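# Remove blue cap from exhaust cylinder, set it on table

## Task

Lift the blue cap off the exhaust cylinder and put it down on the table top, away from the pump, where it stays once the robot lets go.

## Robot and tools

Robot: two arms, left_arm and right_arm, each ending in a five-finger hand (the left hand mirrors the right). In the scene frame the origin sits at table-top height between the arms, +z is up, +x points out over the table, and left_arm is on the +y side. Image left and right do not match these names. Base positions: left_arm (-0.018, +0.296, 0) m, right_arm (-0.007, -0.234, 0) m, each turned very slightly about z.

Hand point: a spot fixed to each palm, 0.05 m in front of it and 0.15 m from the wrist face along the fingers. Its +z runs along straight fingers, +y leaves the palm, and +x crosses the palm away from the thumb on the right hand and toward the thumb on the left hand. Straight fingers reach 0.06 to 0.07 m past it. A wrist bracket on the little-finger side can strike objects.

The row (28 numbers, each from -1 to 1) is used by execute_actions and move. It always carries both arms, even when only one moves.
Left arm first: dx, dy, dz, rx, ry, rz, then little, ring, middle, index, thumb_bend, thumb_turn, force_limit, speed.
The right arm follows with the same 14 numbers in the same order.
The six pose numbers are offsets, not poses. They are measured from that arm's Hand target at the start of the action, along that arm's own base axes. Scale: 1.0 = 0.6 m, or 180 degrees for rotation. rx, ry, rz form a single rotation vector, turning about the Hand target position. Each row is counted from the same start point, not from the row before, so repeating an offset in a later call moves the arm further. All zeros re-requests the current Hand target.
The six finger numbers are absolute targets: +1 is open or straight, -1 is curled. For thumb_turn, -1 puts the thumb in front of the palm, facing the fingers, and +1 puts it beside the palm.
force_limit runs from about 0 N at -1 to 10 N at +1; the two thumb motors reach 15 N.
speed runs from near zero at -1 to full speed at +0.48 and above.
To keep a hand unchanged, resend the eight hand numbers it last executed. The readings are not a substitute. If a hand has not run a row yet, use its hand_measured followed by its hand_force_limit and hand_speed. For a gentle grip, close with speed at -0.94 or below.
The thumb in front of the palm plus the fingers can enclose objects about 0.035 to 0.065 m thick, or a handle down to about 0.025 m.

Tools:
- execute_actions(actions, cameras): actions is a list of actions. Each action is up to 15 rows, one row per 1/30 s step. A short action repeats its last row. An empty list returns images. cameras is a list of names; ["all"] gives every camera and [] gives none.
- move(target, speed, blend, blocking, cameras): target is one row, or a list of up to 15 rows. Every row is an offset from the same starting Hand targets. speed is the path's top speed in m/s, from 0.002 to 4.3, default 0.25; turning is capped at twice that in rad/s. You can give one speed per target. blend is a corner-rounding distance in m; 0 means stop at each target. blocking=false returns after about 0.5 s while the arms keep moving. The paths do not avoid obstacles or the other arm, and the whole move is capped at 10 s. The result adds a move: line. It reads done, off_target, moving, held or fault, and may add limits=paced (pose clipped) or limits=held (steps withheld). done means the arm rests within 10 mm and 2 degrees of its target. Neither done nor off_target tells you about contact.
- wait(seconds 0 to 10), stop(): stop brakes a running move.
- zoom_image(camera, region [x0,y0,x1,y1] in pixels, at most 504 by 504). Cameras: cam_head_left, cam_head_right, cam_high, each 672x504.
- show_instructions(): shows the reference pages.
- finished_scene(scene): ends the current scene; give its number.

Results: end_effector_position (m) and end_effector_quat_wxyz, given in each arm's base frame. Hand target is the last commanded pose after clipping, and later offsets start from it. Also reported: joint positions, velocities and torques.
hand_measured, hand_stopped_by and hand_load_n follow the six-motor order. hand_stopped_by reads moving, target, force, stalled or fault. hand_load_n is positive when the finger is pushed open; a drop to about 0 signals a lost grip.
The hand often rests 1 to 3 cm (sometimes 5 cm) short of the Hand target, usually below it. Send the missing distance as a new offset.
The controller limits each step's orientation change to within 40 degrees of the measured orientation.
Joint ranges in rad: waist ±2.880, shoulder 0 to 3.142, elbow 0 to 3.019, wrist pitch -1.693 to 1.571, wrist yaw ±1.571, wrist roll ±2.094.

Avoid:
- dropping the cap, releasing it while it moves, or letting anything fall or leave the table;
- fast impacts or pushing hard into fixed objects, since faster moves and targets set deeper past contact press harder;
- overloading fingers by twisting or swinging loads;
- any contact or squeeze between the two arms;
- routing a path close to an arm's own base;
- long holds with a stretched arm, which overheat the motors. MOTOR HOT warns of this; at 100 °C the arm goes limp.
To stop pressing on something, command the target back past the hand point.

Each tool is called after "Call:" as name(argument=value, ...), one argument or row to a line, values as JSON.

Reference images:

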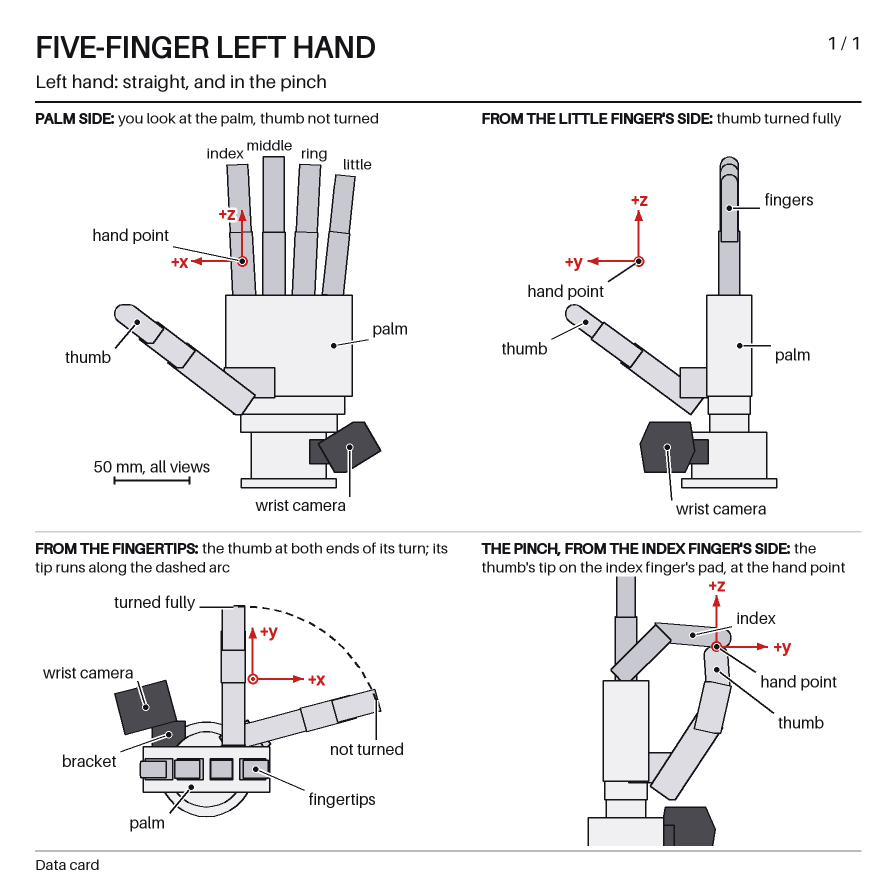

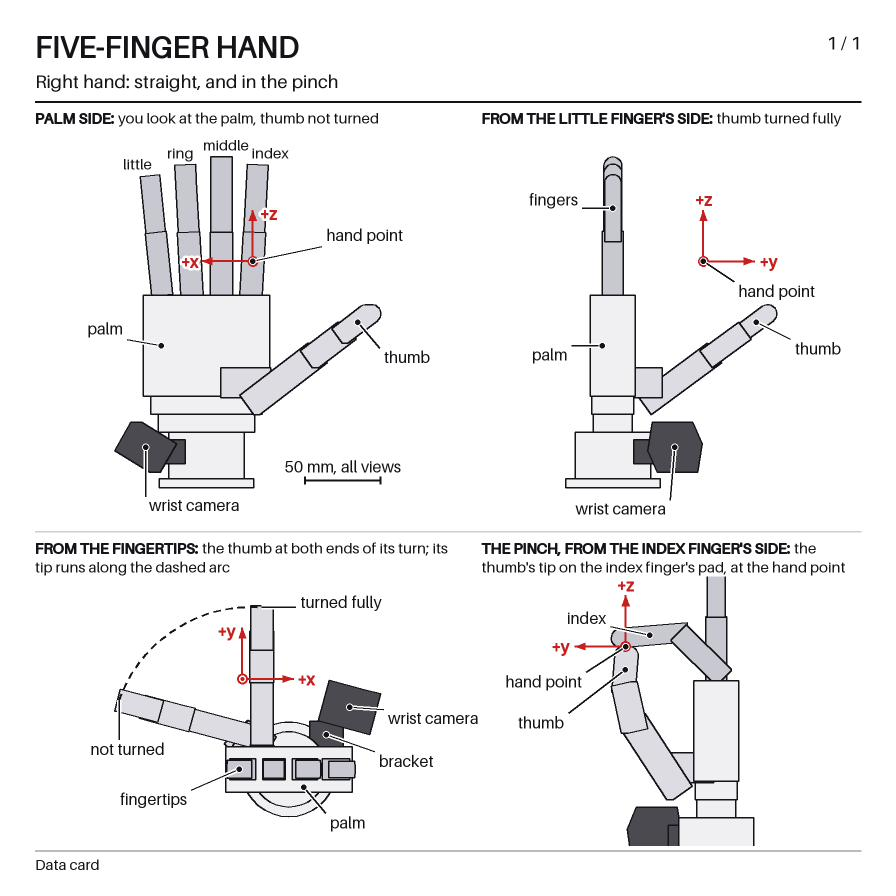

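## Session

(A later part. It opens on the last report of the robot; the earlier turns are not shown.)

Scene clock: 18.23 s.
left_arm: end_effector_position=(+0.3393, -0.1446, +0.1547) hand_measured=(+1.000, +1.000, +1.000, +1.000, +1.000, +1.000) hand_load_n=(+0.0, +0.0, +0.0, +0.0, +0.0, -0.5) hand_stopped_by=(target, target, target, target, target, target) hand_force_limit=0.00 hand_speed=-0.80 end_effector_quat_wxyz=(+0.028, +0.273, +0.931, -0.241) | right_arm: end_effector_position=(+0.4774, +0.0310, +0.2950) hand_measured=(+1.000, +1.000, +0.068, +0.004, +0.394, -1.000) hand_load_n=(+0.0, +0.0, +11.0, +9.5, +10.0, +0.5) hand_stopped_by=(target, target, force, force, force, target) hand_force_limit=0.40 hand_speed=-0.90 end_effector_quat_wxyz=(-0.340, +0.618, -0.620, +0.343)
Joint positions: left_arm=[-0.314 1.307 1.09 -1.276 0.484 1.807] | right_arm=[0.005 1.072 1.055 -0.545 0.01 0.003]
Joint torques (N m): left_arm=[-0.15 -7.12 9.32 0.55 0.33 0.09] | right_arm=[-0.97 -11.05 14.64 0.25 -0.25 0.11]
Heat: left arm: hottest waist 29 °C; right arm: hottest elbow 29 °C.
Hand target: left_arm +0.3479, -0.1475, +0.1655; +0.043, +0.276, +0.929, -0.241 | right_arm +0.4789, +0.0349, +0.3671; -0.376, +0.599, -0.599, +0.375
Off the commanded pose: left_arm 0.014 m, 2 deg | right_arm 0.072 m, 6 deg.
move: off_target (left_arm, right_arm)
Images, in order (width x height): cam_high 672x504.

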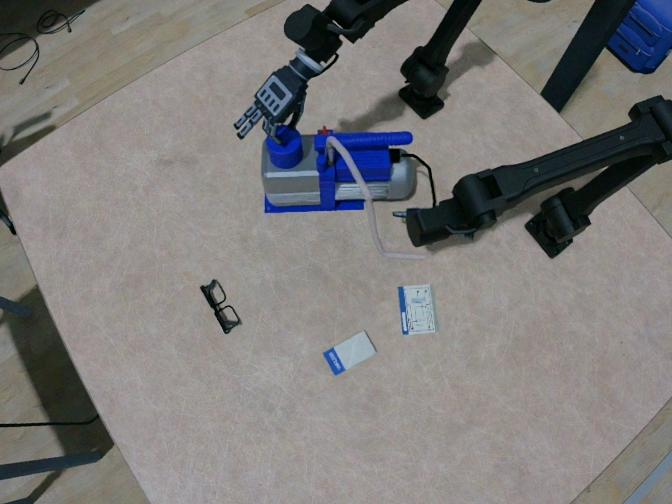

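Call:
move(
  target=[0,0,0,0,0,0,1,1,1,1,1,1,0,-0.8,0,0,0.05,0,0,0,1,1,-0.25,-0.25,0.05,-1,0.4,-0.9],
  cameras=["cam_high"],
  speed=0.08,
)

Call:
zoom_image(
  camera="cam_high",
  region=[230, 80, 330, 180],
)

Scene clock: 19.53 s.
left_arm: end_effector_position=(+0.3393, -0.1446, +0.1547) hand_measured=(+1.000, +1.000, +1.000, +1.000, +1.000, +1.000) hand_load_n=(+0.0, +0.0, +0.0, +0.0, +0.0, +0.0) hand_stopped_by=(target, target, target, target, target, target) hand_force_limit=0.00 hand_speed=-0.80 end_effector_quat_wxyz=(+0.028, +0.273, +0.931, -0.241) | right_arm: end_effector_position=(+0.4775, +0.0314, +0.2989) hand_measured=(+1.000, +1.000, +0.068, +0.004, +0.394, -1.000) hand_load_n=(+0.0, +0.0, +15.5, +7.5, +6.0, +0.5) hand_stopped_by=(target, target, force, force, force, target) hand_force_limit=0.40 hand_speed=-0.90 end_effector_quat_wxyz=(-0.324, +0.626, -0.628, +0.328)
Joint positions: left_arm=[-0.314 1.307 1.09 -1.276 0.484 1.807] | right_arm=[0.006 1.099 1.109 -0.621 0.011 0.004]
Joint torques (N m): left_arm=[-0.15 -7.12 9.33 0.55 0.34 0.09] | right_arm=[-0.91 -13.27 16.28 0.32 -0.26 0.09]
Heat: left arm: hottest waist 29 °C; right arm: hottest elbow 30 °C.
Hand target: left_arm +0.3479, -0.1475, +0.1655; +0.043, +0.276, +0.929, -0.241 | right_arm +0.4789, +0.0350, +0.3971; -0.376, +0.599, -0.599, +0.375
Off the commanded pose: left_arm 0.014 m, 2 deg | right_arm 0.098 m, 9 deg.
move: off_target (left_arm, right_arm)
Images, in order (width x height): cam_high 672x504.

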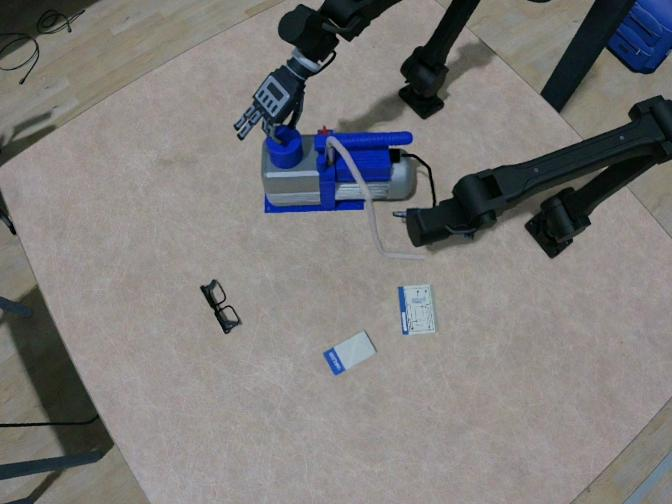

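Scaled by 5.040 from the camera's 672x504 image, which has a finer 960x720 frame.

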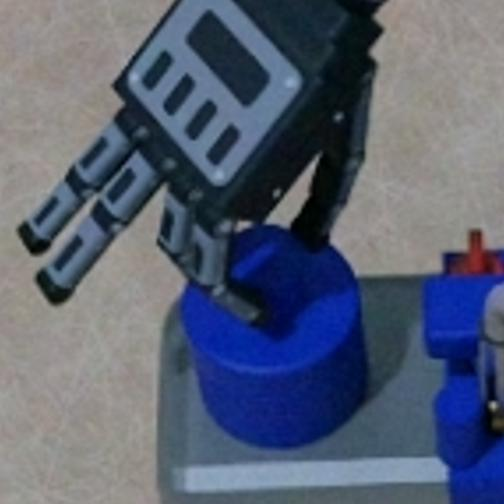

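Call:
move(
  target=[0,0,0,0,0,0,1,1,1,1,1,1,0,-0.8,0,0,-0.16,0,0,0,1,1,-0.25,-0.25,0.05,-1,0.4,-0.9],
  cameras=[],
  speed=0.1,
)

Scene clock: 21.17 s.
left_arm: end_effector_position=(+0.3393, -0.1446, +0.1547) hand_measured=(+1.000, +1.000, +1.000, +1.000, +1.000, +1.000) hand_load_n=(+0.0, +0.0, +0.0, +0.0, +0.0, +0.0) hand_stopped_by=(target, target, target, target, target, target) hand_force_limit=0.00 hand_speed=-0.80 end_effector_quat_wxyz=(+0.028, +0.273, +0.931, -0.241) | right_arm: end_effector_position=(+0.4769, +0.0314, +0.2919) hand_measured=(+1.000, +1.000, +0.068, +0.004, +0.394, -1.000) hand_load_n=(-0.5, +0.0, +9.5, +5.5, +7.0, +0.5) hand_stopped_by=(target, target, force, force, force, target) hand_force_limit=0.40 hand_speed=-0.90 end_effector_quat_wxyz=(-0.364, +0.604, -0.606, +0.367)
Joint positions: left_arm=[-0.314 1.307 1.09 -1.276 0.484 1.807] | right_arm=[0.006 1.032 0.978 -0.43 0.011 0.004]
Joint torques (N m): left_arm=[-0.15 -7.12 9.32 0.55 0.33 0.09] | right_arm=[-0.97 -7.77 8.29 2.43 -0.23 0.09]
Heat: left arm: hottest waist 29 °C; right arm: hottest elbow 30 °C.
Hand target: left_arm +0.3479, -0.1475, +0.1655; +0.043, +0.276, +0.929, -0.241 | right_arm +0.4790, +0.0349, +0.3012; -0.376, +0.599, -0.599, +0.375
Off the commanded pose: left_arm 0.014 m, 2 deg | right_arm 0.010 m, 2 deg.
move: off_target (left_arm)
No camera images: "cameras" was empty.

Call:
move(
  target=[0,0,0,0,0,0,1,1,1,1,1,1,0,-0.8,-0.0057,-0.001,0.02,0,0,0.111,1,1,-0.25,-0.25,0.05,-1,0.4,-0.9],
  cameras=["cam_high"],
  speed=0.1,
)

Call:
zoom_image(
  camera="cam_high",
  region=[230, 80, 330, 180],
)

Scene clock: 23.70 s.
left_arm: end_effector_position=(+0.3393, -0.1446, +0.1547) hand_measured=(+1.000, +1.000, +1.000, +1.000, +1.000, +1.000) hand_load_n=(+0.0, +0.0, +0.0, +0.0, +0.0, +0.0) hand_stopped_by=(target, target, target, target, target, target) hand_force_limit=0.00 hand_speed=-0.80 end_effector_quat_wxyz=(+0.028, +0.273, +0.931, -0.241) | right_arm: end_effector_position=(+0.4712, +0.0312, +0.2904) hand_measured=(+1.000, +1.000, +0.068, +0.004, +0.394, -1.000) hand_load_n=(+0.0, +0.0, +11.0, +7.5, +6.5, +0.5) hand_stopped_by=(target, target, force, force, force, target) hand_force_limit=0.40 hand_speed=-0.90 end_effector_quat_wxyz=(-0.425, +0.695, -0.496, +0.300)
Joint positions: left_arm=[-0.314 1.307 1.09 -1.276 0.484 1.807] | right_arm=[-0.131 1.077 1.008 -0.454 -0.411 -0.221]
Joint torques (N m): left_arm=[-0.09 -7.06 9.32 0.57 0.33 0.09] | right_arm=[-1.49 -7 11.47 0.53 -0.95 0.07]
Heat: left arm: hottest waist 29 °C; right arm: hottest elbow 30 °C.
Hand target: left_arm +0.3479, -0.1475, +0.1655; +0.043, +0.276, +0.929, -0.241 | right_arm +0.4755, +0.0343, +0.3132; -0.435, +0.694, -0.486, +0.304
Off the commanded pose: left_arm 0.014 m, 2 deg | right_arm 0.023 m, 2 deg.
move: off_target (left_arm, right_arm)
Images, in order (width x height): cam_high 672x504.

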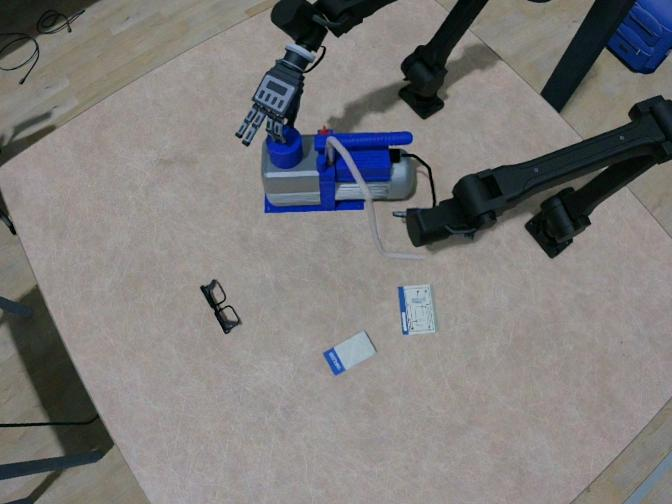

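Scaled by 5.040 from the camera's 672x504 image, which has a finer 960x720 frame.

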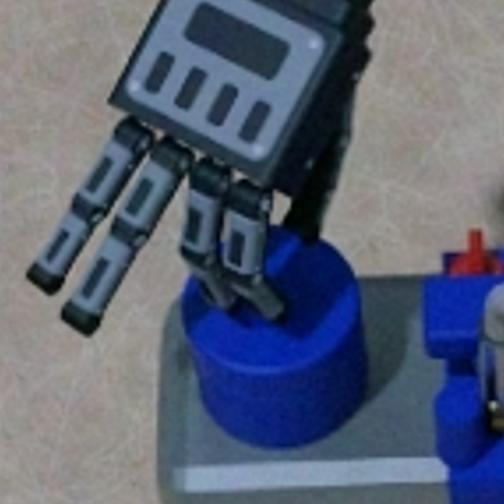

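Call:
move(
  target=[0,0,0,0,0,0,1,1,1,1,1,1,0,-0.8,0,0,0.06,0,0,0,1,1,-0.25,-0.25,0.05,-1,0.4,-0.9],
  cameras=[],
  speed=0.1,
)

Scene clock: 24.77 s.
left_arm: end_effector_position=(+0.3393, -0.1446, +0.1547) hand_measured=(+1.000, +1.000, +1.000, +1.000, +1.000, +1.000) hand_load_n=(+0.0, -0.5, +0.0, +0.0, +0.0, +0.0) hand_stopped_by=(target, target, target, target, target, target) hand_force_limit=0.00 hand_speed=-0.80 end_effector_quat_wxyz=(+0.028, +0.273, +0.931, -0.241) | right_arm: end_effector_position=(+0.4722, +0.0307, +0.2936) hand_measured=(+1.000, +1.000, +0.068, +0.004, +0.394, -1.000) hand_load_n=(+0.0, +0.0, +11.5, +6.5, +9.0, -1.0) hand_stopped_by=(target, target, force, force, force, target) hand_force_limit=0.40 hand_speed=-0.90 end_effector_quat_wxyz=(-0.412, +0.705, -0.506, +0.279)
Joint positions: left_arm=[-0.314 1.307 1.09 -1.276 0.484 1.807] | right_arm=[-0.131 1.109 1.067 -0.542 -0.413 -0.233]
Joint torques (N m): left_arm=[-0.09 -7.06 9.32 0.58 0.33 0.09] | right_arm=[-1.14 -10.4 13.7 0.2 -0.95 0.18]
Heat: left arm: hottest waist 29 °C; right arm: hottest elbow 30 °C.
Hand target: left_arm +0.3479, -0.1475, +0.1655; +0.043, +0.276, +0.929, -0.241 | right_arm +0.4756, +0.0343, +0.3491; -0.435, +0.694, -0.486, +0.304
Off the commanded pose: left_arm 0.014 m, 2 deg | right_arm 0.056 m, 5 deg.
move: off_target (left_arm, right_arm)
No camera images: "cameras" was empty.

Call:
move(
  target=[0,0,0,0,0,0,1,1,1,1,1,1,0,-0.8,-0.0088,-0.0073,-0.04,0,0,0.222,1,1,-0.25,-0.25,0.05,-1,0.4,-0.9],
  cameras=["cam_high"],
  speed=0.2,
)

Call:
zoom_image(
  camera="cam_high",
  region=[230, 80, 330, 180],
)

Scene clock: 27.83 s.
left_arm: end_effector_position=(+0.3393, -0.1446, +0.1547) hand_measured=(+1.000, +1.000, +1.000, +1.000, +1.000, +1.000) hand_load_n=(+0.0, +0.0, +0.0, +0.0, +0.0, +0.0) hand_stopped_by=(target, target, target, target, target, target) hand_force_limit=0.00 hand_speed=-0.80 end_effector_quat_wxyz=(+0.028, +0.273, +0.931, -0.241) | right_arm: end_effector_position=(+0.4639, +0.0237, +0.2895) hand_measured=(+1.000, +1.000, +0.068, +0.004, +0.394, -1.000) hand_load_n=(+0.0, +0.0, +10.5, +5.0, +7.5, +0.5) hand_stopped_by=(target, target, force, force, force, target) hand_force_limit=0.40 hand_speed=-0.90 end_effector_quat_wxyz=(-0.502, +0.823, -0.237, +0.122)
Joint positions: left_arm=[-0.314 1.307 1.09 -1.276 0.484 1.807] | right_arm=[-0.273 1.401 1.359 -1.096 -1.032 -1.035]
Joint torques (N m): left_arm=[-0.09 -7.06 9.32 0.57 0.33 0.1] | right_arm=[-0.44 -12.04 12.1 -0.27 -1.57 0.19]
Heat: left arm: hottest waist 29 °C; right arm: hottest elbow 31 °C.
Hand target: left_arm +0.3479, -0.1475, +0.1655; +0.043, +0.276, +0.929, -0.241 | right_arm +0.4703, +0.0299, +0.3252; -0.513, +0.818, -0.220, +0.137
Off the commanded pose: left_arm 0.014 m, 2 deg | right_arm 0.037 m, 3 deg.
move: off_target (left_arm, right_arm)
Images, in order (width x height): cam_high 672x504.

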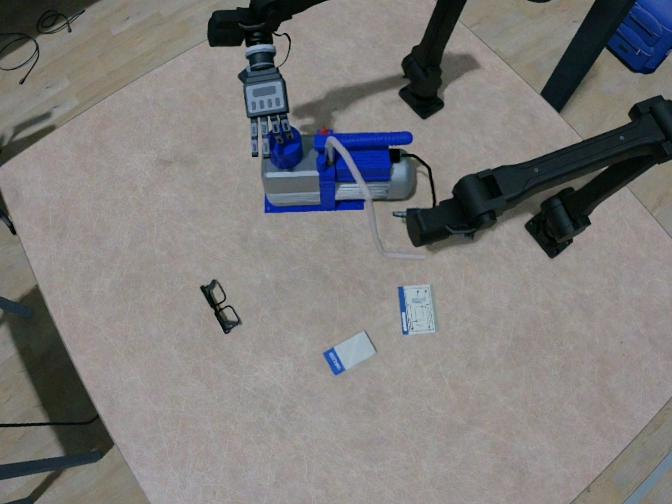

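Scaled by 5.040 from the camera's 672x504 image, which has a finer 960x720 frame.

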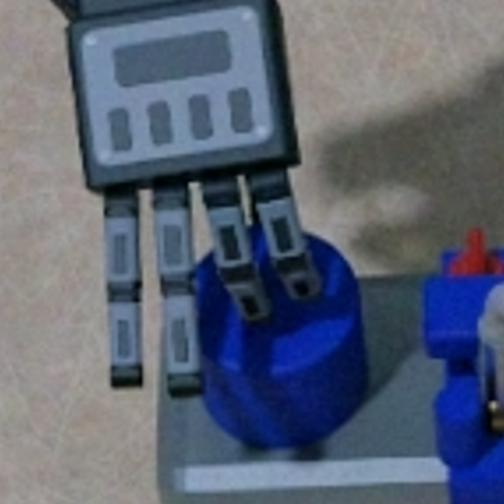

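Call:
move(
  target=[0,0,0,0,0,0,1,1,1,1,1,1,0,-0.8,0,0,-0.04,0,0,0,1,1,-0.3,-0.3,0.0,-1,0.8,-0.85],
  cameras=["all"],
  speed=0.1,
)

Call:
zoom_image(
  camera="cam_head_left",
  region=[390, 200, 490, 300],
)

Call:
zoom_image(
  camera="cam_head_right",
  region=[390, 200, 490, 300],
)

Scene clock: 28.90 s.
left_arm: end_effector_position=(+0.3393, -0.1446, +0.1547) hand_measured=(+1.000, +1.000, +1.000, +1.000, +1.000, +1.000) hand_load_n=(+0.0, +0.5, +0.0, +0.0, +0.0, +0.0) hand_stopped_by=(target, target, target, target, target, target) hand_force_limit=0.00 hand_speed=-0.80 end_effector_quat_wxyz=(+0.028, +0.273, +0.931, -0.241) | right_arm: end_effector_position=(+0.4652, +0.0239, +0.2890) hand_measured=(+1.000, +1.000, +0.068, -0.018, +0.376, -1.000) hand_load_n=(+0.0, +0.0, +8.5, +10.5, +13.5, -1.0) hand_stopped_by=(target, target, force, force, force, target) hand_force_limit=0.80 hand_speed=-0.85 end_effector_quat_wxyz=(-0.504, +0.822, -0.236, +0.124)
Joint positions: left_arm=[-0.314 1.307 1.09 -1.276 0.484 1.807] | right_arm=[-0.273 1.401 1.356 -1.084 -1.035 -1.03]
Joint torques (N m): left_arm=[-0.15 -7.12 9.33 0.55 0.33 0.09] | right_arm=[-0.79 -11.52 8.29 1.63 -1.48 0.13]
Heat: left arm: hottest waist 29 °C; right arm: hottest elbow 31 °C.
Hand target: left_arm +0.3479, -0.1475, +0.1655; +0.043, +0.276, +0.929, -0.241 | right_arm +0.4703, +0.0299, +0.3012; -0.513, +0.818, -0.219, +0.137
Off the commanded pose: left_arm 0.014 m, 2 deg | right_arm 0.015 m, 3 deg.
move: off_target (left_arm, right_arm)

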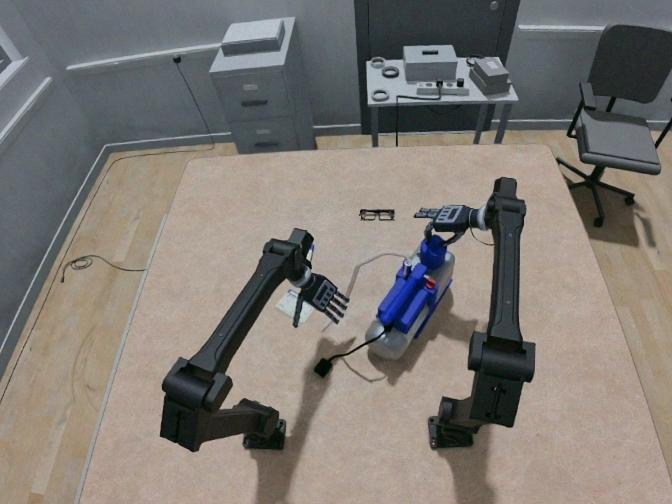

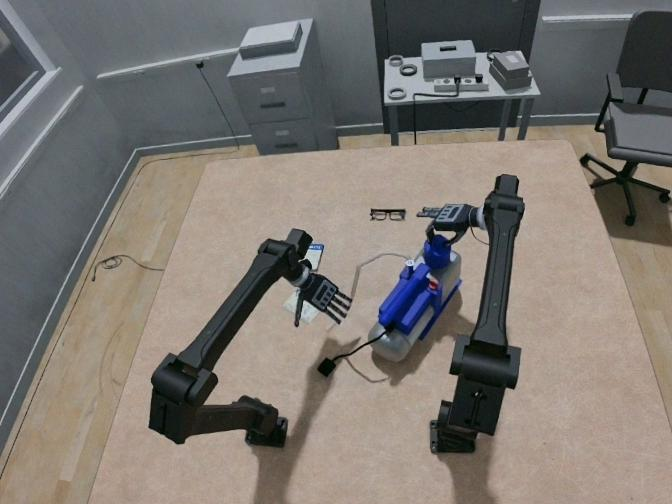

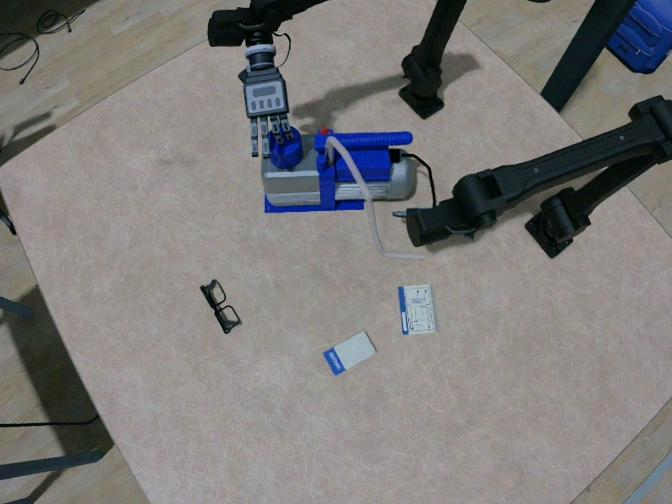

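Scaled by 5.040 from the camera's 672x504 image, which has a finer 960x720 frame.

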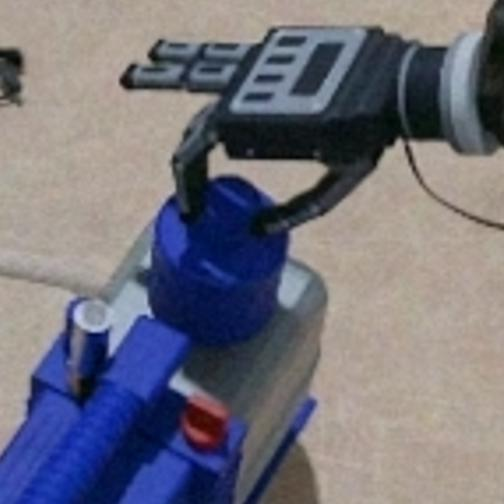

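Scaled by 5.040 from the camera's 672x504 image, which has a finer 960x720 frame.

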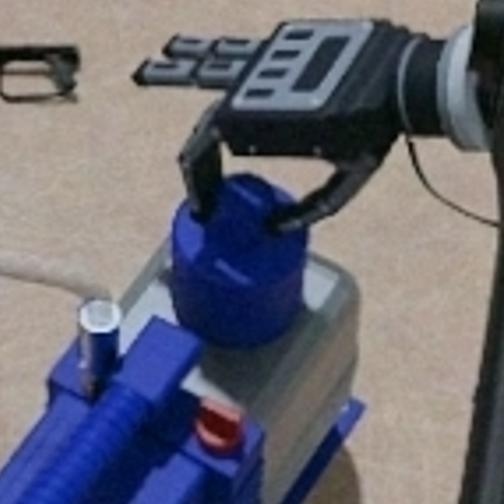

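Call:
move(
  target=[0,0,0,0,0,0,1,1,1,1,1,1,0,-0.8,0,0,0.16,0,0,0,1,1,-0.3,-0.3,0.0,-1,0.8,-0.85],
  cameras=["cam_head_left"],
  speed=0.1,
)

Call:
zoom_image(
  camera="cam_head_left",
  region=[390, 200, 490, 300],
)

Scene clock: 30.73 s.
left_arm: end_effector_position=(+0.3393, -0.1446, +0.1547) hand_measured=(+1.000, +1.000, +1.000, +1.000, +1.000, +1.000) hand_load_n=(+0.0, +0.0, +0.0, +0.0, +0.0, +0.0) hand_stopped_by=(target, target, target, target, target, target) hand_force_limit=0.00 hand_speed=-0.80 end_effector_quat_wxyz=(+0.028, +0.273, +0.931, -0.241) | right_arm: end_effector_position=(+0.4635, +0.0230, +0.2963) hand_measured=(+1.000, +1.000, +0.068, -0.018, +0.376, -1.000) hand_load_n=(-0.5, +0.0, +11.5, +7.0, +15.0, -3.0) hand_stopped_by=(target, target, force, force, force, target) hand_force_limit=0.80 hand_speed=-0.85 end_effector_quat_wxyz=(-0.490, +0.831, -0.250, +0.077)
Joint positions: left_arm=[-0.314 1.307 1.09 -1.276 0.484 1.807] | right_arm=[-0.265 1.467 1.465 -1.268 -1.011 -1.084]
Joint torques (N m): left_arm=[-0.09 -7.12 9.32 0.57 0.33 0.09] | right_arm=[-1.67 -17.73 16.96 -0.75 -2.42 0.62]
Heat: left arm: hottest waist 29 °C; right arm: hottest elbow 31 °C.
Hand target: left_arm +0.3479, -0.1475, +0.1655; +0.043, +0.276, +0.929, -0.241 | right_arm +0.4702, +0.0299, +0.3972; -0.513, +0.818, -0.220, +0.137
Off the commanded pose: left_arm 0.014 m, 2 deg | right_arm 0.101 m, 8 deg.
move: off_target (left_arm, right_arm)
Images, in order (width x height): cam_head_left 672x504.

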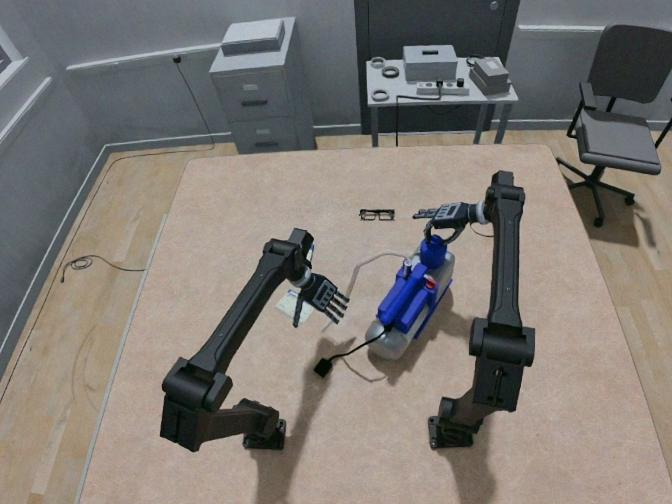

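Scaled by 5.040 from the camera's 672x504 image, which has a finer 960x720 frame.

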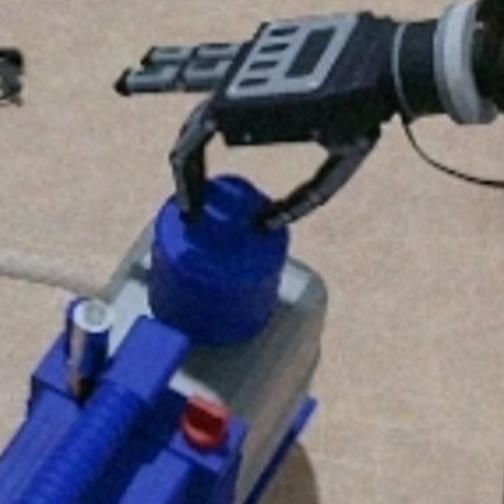

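Call:
execute_actions(
  actions=[],
)

Call:
zoom_image(
  camera="cam_high",
  region=[260, 115, 310, 165],
)

Call:
zoom_image(
  camera="cam_head_left",
  region=[415, 225, 455, 265],
)

Call:
zoom_image(
  camera="cam_head_right",
  region=[415, 225, 455, 265],
)

Scene clock: 30.93 s.
left_arm: end_effector_position=(+0.3393, -0.1446, +0.1547) hand_measured=(+1.000, +1.000, +1.000, +1.000, +1.000, +1.000) hand_load_n=(+0.0, +0.0, +0.0, +0.0, +0.0, +0.0) hand_stopped_by=(target, target, target, target, target, target) hand_force_limit=0.00 hand_speed=-0.80 end_effector_quat_wxyz=(+0.028, +0.273, +0.931, -0.241) | right_arm: end_effector_position=(+0.4636, +0.0230, +0.2963) hand_measured=(+1.000, +1.000, +0.068, -0.018, +0.376, -1.000) hand_load_n=(+0.0, +0.0, +11.5, +7.0, +14.5, -3.0) hand_stopped_by=(target, target, force, force, force, target) hand_force_limit=0.80 hand_speed=-0.85 end_effector_quat_wxyz=(-0.490, +0.831, -0.250, +0.077)
Joint positions: left_arm=[-0.314 1.307 1.09 -1.276 0.484 1.807] | right_arm=[-0.265 1.467 1.465 -1.268 -1.011 -1.084]
Joint velocities: within noise
Joint torques (N m): left_arm=[-0.09 -7.12 9.33 0.58 0.33 0.09] | right_arm=[-1.2 -17.61 17.01 -0.79 -2.42 0.62]
Heat: left arm: hottest waist 29 °C; right arm: hottest elbow 32 °C.
Hand target: left_arm +0.3479, -0.1475, +0.1655; +0.043, +0.276, +0.929, -0.241 | right_arm +0.4703, +0.0299, +0.3972; -0.513, +0.818, -0.220, +0.137
Off the commanded pose: left_arm 0.014 m, 2 deg | right_arm 0.101 m, 8 deg.

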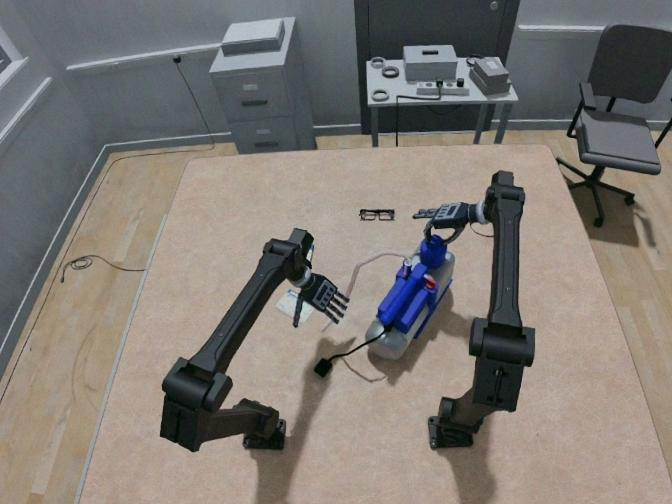

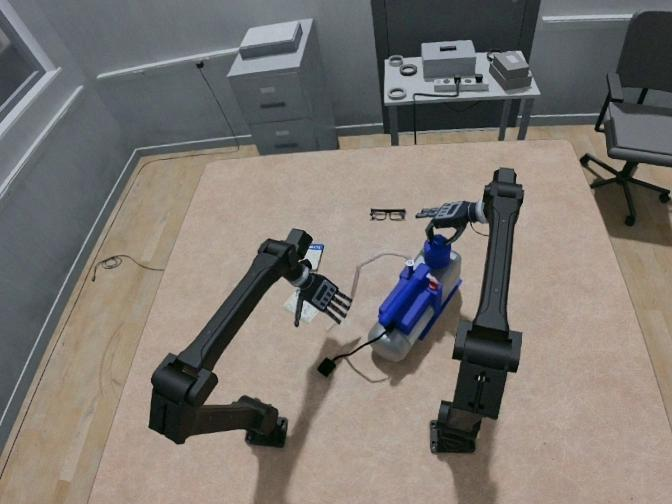

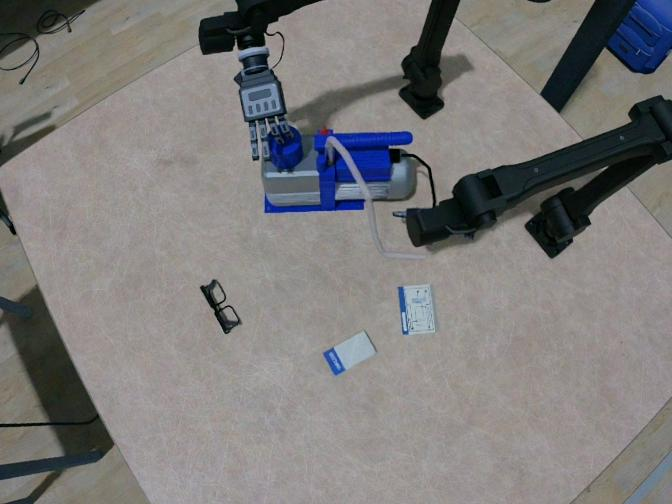

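Scaled by 10.080 from the camera's 672x504 image, which has a finer 960x720 frame.

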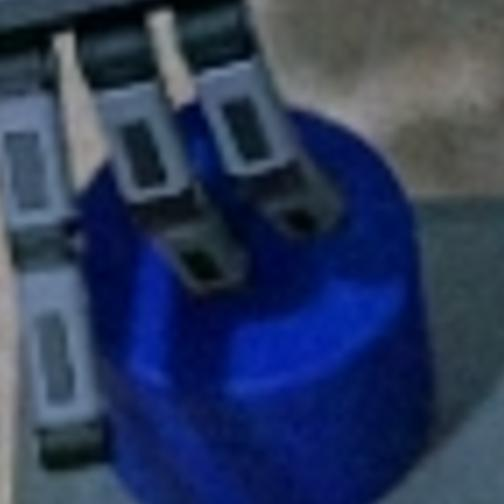

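Scaled by 12.600 from the camera's 672x504 image, which has a finer 960x720 frame.

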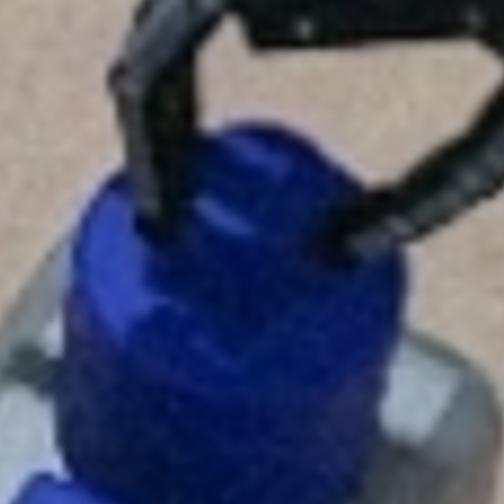

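Scaled by 12.600 from the camera's 672x504 image, which has a finer 960x720 frame.

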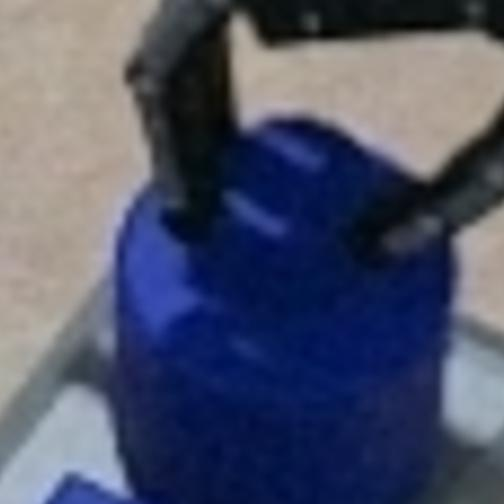

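Call:
move(
  target=[0,0,0,0,0,0,1,1,1,1,1,1,0,-0.8,0.0088,0.0073,0,0,0,-0.222,1,1,-0.3,-0.3,0.0,-1,0.8,-0.85],
  cameras=["cam_head_left"],
  speed=0.2,
)

Scene clock: 33.60 s.
left_arm: end_effector_position=(+0.3393, -0.1446, +0.1547) hand_measured=(+1.000, +1.000, +1.000, +1.000, +1.000, +1.000) hand_load_n=(+0.0, +0.0, +0.0, +0.0, +0.0, +0.0) hand_stopped_by=(target, target, target, target, target, target) hand_force_limit=0.00 hand_speed=-0.80 end_effector_quat_wxyz=(+0.028, +0.273, +0.931, -0.241) | right_arm: end_effector_position=(+0.4763, +0.0301, +0.3860) hand_measured=(+1.000, +1.000, +0.068, -0.018, +0.376, -1.000) hand_load_n=(+0.0, +0.0, +10.5, +6.5, +14.0, -1.5) hand_stopped_by=(target, target, force, force, force, target) hand_force_limit=0.80 hand_speed=-0.85 end_effector_quat_wxyz=(-0.427, +0.699, -0.493, +0.294)
Joint positions: left_arm=[-0.314 1.307 1.09 -1.276 0.484 1.807] | right_arm=[-0.138 1.112 1.287 -0.709 -0.431 -0.232]
Joint torques (N m): left_arm=[-0.09 -7.12 9.33 0.55 0.33 0.09] | right_arm=[-0.85 -8.7 8.32 2.06 -0.29 0.18]
Heat: left arm: hottest waist 29 °C; right arm: hottest elbow 32 °C.
Hand target: left_arm +0.3479, -0.1475, +0.1655; +0.043, +0.276, +0.929, -0.241 | right_arm +0.4756, +0.0343, +0.3971; -0.435, +0.694, -0.486, +0.304
Off the commanded pose: left_arm 0.014 m, 2 deg | right_arm 0.012 m, 2 deg.
move: off_target (left_arm, right_arm)
Images, in order (width x height): cam_head_left 672x504.

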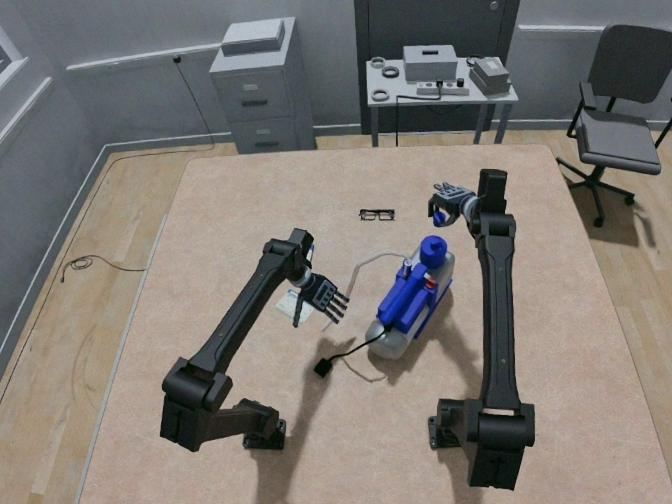

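Call:
execute_actions(
  actions=[],
)

Call:
zoom_image(
  camera="cam_head_left",
  region=[400, 170, 480, 290],
)

Call:
zoom_image(
  camera="cam_high",
  region=[230, 60, 330, 180],
)

Scene clock: 33.70 s.
left_arm: end_effector_position=(+0.3393, -0.1446, +0.1547) hand_measured=(+1.000, +1.000, +1.000, +1.000, +1.000, +1.000) hand_load_n=(+0.0, +0.0, +0.0, +0.0, +0.0, +0.0) hand_stopped_by=(target, target, target, target, target, target) hand_force_limit=0.00 hand_speed=-0.80 end_effector_quat_wxyz=(+0.028, +0.273, +0.931, -0.241) | right_arm: end_effector_position=(+0.4763, +0.0301, +0.3860) hand_measured=(+1.000, +1.000, +0.068, -0.018, +0.376, -1.000) hand_load_n=(+0.0, +0.0, +10.0, +6.5, +14.0, -1.5) hand_stopped_by=(target, target, force, force, force, target) hand_force_limit=0.80 hand_speed=-0.85 end_effector_quat_wxyz=(-0.427, +0.699, -0.493, +0.294)
Joint positions: left_arm=[-0.314 1.307 1.09 -1.276 0.484 1.807] | right_arm=[-0.138 1.112 1.287 -0.709 -0.431 -0.232]
Joint velocities: within noise
Joint torques (N m): left_arm=[-0.15 -7 9.31 0.55 0.33 0.09] | right_arm=[-0.73 -8.47 8.27 2 -0.31 0.15]
Heat: left arm: hottest waist 29 °C; right arm: hottest elbow 32 °C.
Hand target: left_arm +0.3479, -0.1475, +0.1655; +0.043, +0.276, +0.929, -0.241 | right_arm +0.4756, +0.0343, +0.3971; -0.435, +0.694, -0.486, +0.304
Off the commanded pose: left_arm 0.014 m, 2 deg | right_arm 0.012 m, 2 deg.

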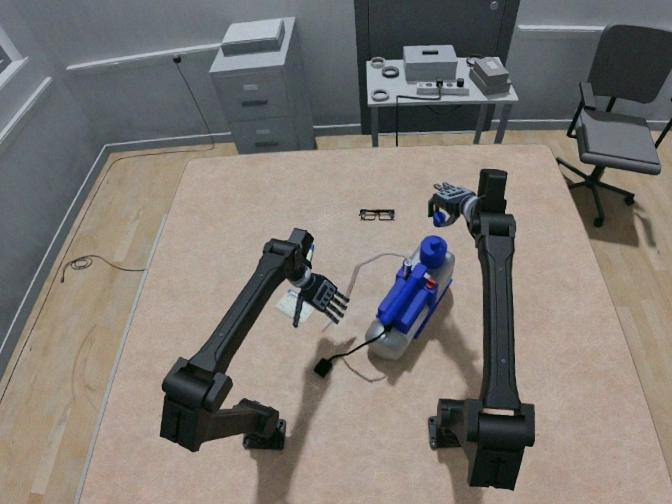

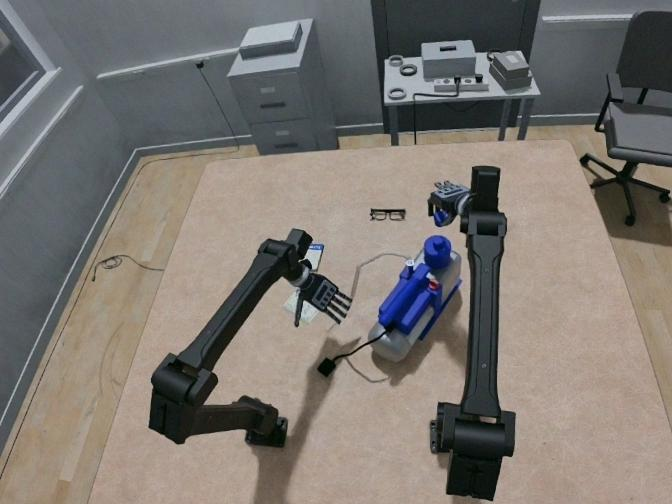

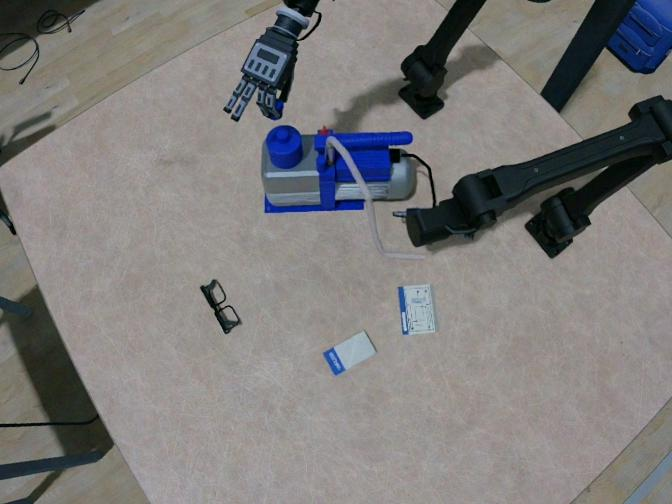

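Scaled by 4.200 from the camera's 672x504 image, which has a finer 960x720 frame.

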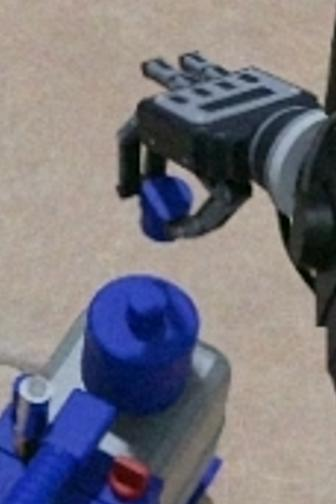

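Scaled by 4.200 from the camera's 672x504 image, which has a finer 960x720 frame.

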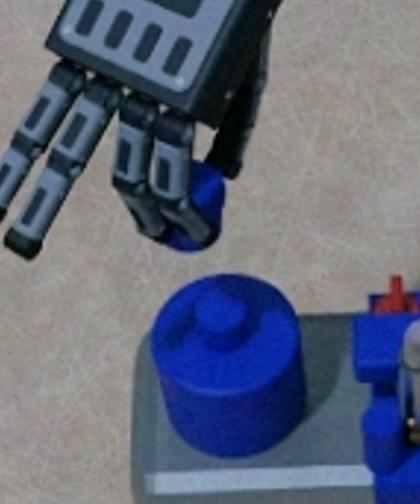

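Call:
move(
  target=[
    [0,0,0,0,0,0,1,1,1,1,1,1,0,-0.8,-0.117,-0.417,0,0,0,-0.222,1,1,-0.3,-0.3,0.0,-1,0.8,-0.85],
    [0,0,0,0,0,0,1,1,1,1,1,1,0,-0.8,-0.117,-0.417,-0.512,0,0,-0.222,1,1,-0.3,-0.3,0.0,-1,0.8,-0.85],
  ],
  cameras=["all"],
  speed=0.25,
  blend=[0.05,0],
)

Call:
zoom_image(
  camera="cam_head_left",
  region=[430, 200, 550, 320],
)

Call:
zoom_image(
  camera="cam_high",
  region=[250, 0, 400, 120],
)

Scene clock: 37.50 s.
left_arm: end_effector_position=(+0.3393, -0.1446, +0.1547) hand_measured=(+1.000, +1.000, +1.000, +1.000, +1.000, +1.000) hand_load_n=(+0.0, +0.0, +0.0, +0.0, +0.0, +0.0) hand_stopped_by=(target, target, target, target, target, target) hand_force_limit=0.00 hand_speed=-0.80 end_effector_quat_wxyz=(+0.028, +0.273, +0.931, -0.241) | right_arm: end_effector_position=(+0.4028, -0.2104, +0.0869) hand_measured=(+1.000, +1.000, +0.068, -0.018, +0.376, -1.000) hand_load_n=(+0.0, +0.0, +10.5, +6.5, +13.5, -1.5) hand_stopped_by=(target, target, force, force, force, target) hand_force_limit=0.80 hand_speed=-0.85 end_effector_quat_wxyz=(+0.303, -0.493, +0.694, -0.428)
Joint positions: left_arm=[-0.314 1.307 1.09 -1.276 0.484 1.807] | right_arm=[-0.642 1.237 0.531 0.221 -0.272 -0.143]
Joint torques (N m): left_arm=[-0.09 -7.12 9.32 0.58 0.34 0.09] | right_arm=[-2.02 -6.71 6.87 2.06 -0.27 0.17]
Heat: left arm: hottest waist 29 °C; right arm: hottest elbow 32 °C.
Hand target: left_arm +0.3479, -0.1475, +0.1655; +0.043, +0.276, +0.929, -0.241 | right_arm +0.4054, -0.2159, +0.0899; +0.305, -0.486, +0.694, -0.434
Off the commanded pose: left_arm 0.014 m, 2 deg | right_arm 0.007 m, 1 deg.
move: off_target (left_arm)

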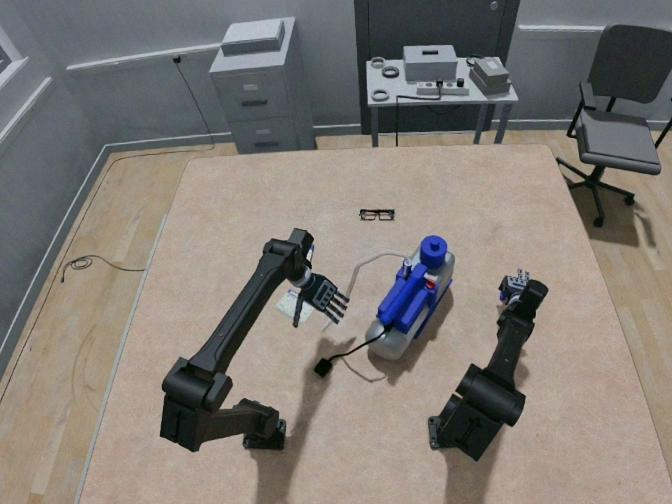

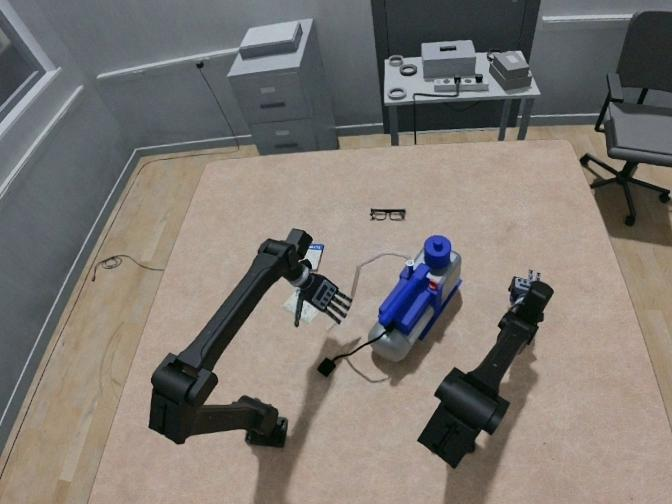

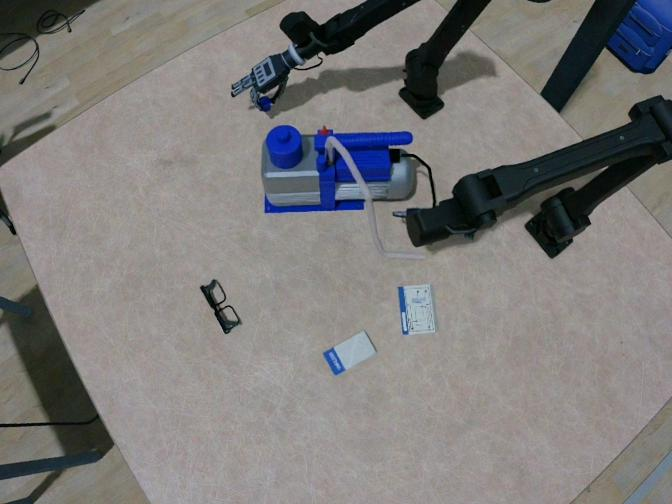

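Scaled by 4.200 from the camera's 672x504 image, which has a finer 960x720 frame.

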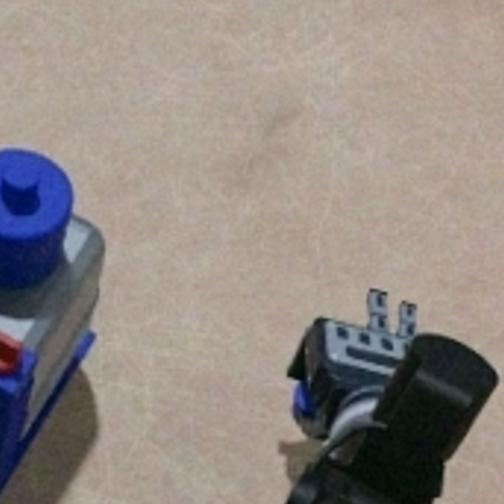

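Scaled by 3.360 from the camera's 672x504 image, which has a finer 960x720 frame.

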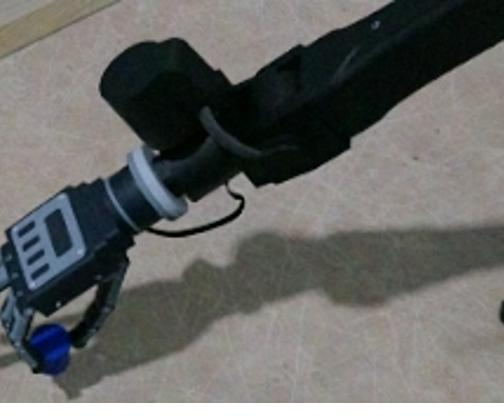

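Call:
move(
  target=[0,0,0,0,0,0,1,1,1,1,1,1,0,-0.8,0,0,-0.0667,0,0,0,1,1,-0.3,-0.3,0.0,-1,0.8,-0.85],
  cameras=["cam_high"],
  speed=0.06,
)

Call:
zoom_image(
  camera="cam_high",
  region=[230, 50, 330, 130],
)

Scene clock: 38.90 s.
left_arm: end_effector_position=(+0.3393, -0.1446, +0.1547) hand_measured=(+1.000, +1.000, +1.000, +1.000, +1.000, +1.000) hand_load_n=(+0.0, +0.0, +0.0, +0.0, +0.0, +0.0) hand_stopped_by=(target, target, target, target, target, target) hand_force_limit=0.00 hand_speed=-0.80 end_effector_quat_wxyz=(+0.028, +0.273, +0.931, -0.241) | right_arm: end_effector_position=(+0.4043, -0.2115, +0.0490) hand_measured=(+1.000, +1.000, +0.068, -0.018, +0.376, -1.000) hand_load_n=(-0.5, +0.0, +10.0, +6.5, +14.0, -1.5) hand_stopped_by=(target, target, force, force, force, target) hand_force_limit=0.80 hand_speed=-0.85 end_effector_quat_wxyz=(+0.304, -0.493, +0.693, -0.430)
Joint positions: left_arm=[-0.314 1.307 1.09 -1.276 0.484 1.807] | right_arm=[-0.642 1.353 0.487 0.386 -0.272 -0.143]
Joint torques (N m): left_arm=[-0.15 -7.12 9.32 0.57 0.33 0.09] | right_arm=[-1.96 -7.36 5.87 2.07 -0.25 0.16]
Heat: left arm: hottest waist 29 °C; right arm: hottest elbow 32 °C.
Hand target: left_arm +0.3479, -0.1475, +0.1655; +0.043, +0.276, +0.929, -0.241 | right_arm +0.4054, -0.2160, +0.0499; +0.305, -0.486, +0.694, -0.434
Off the commanded pose: left_arm 0.014 m, 2 deg | right_arm 0.005 m, 1 deg.
move: off_target (left_arm)
Images, in order (width x height): cam_high 672x504.

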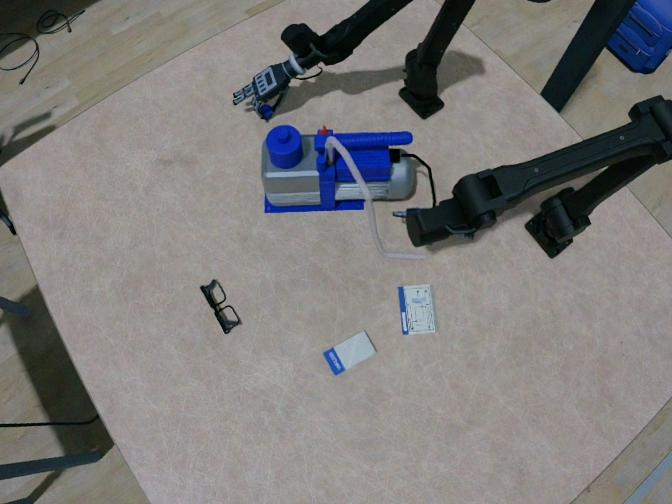

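Scaled by 5.040 from the camera's 672x504 image, which has a finer 960x720 frame.

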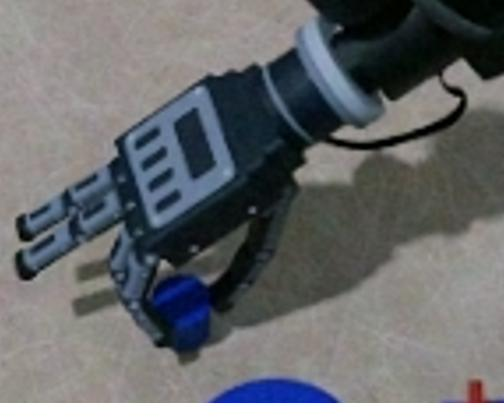

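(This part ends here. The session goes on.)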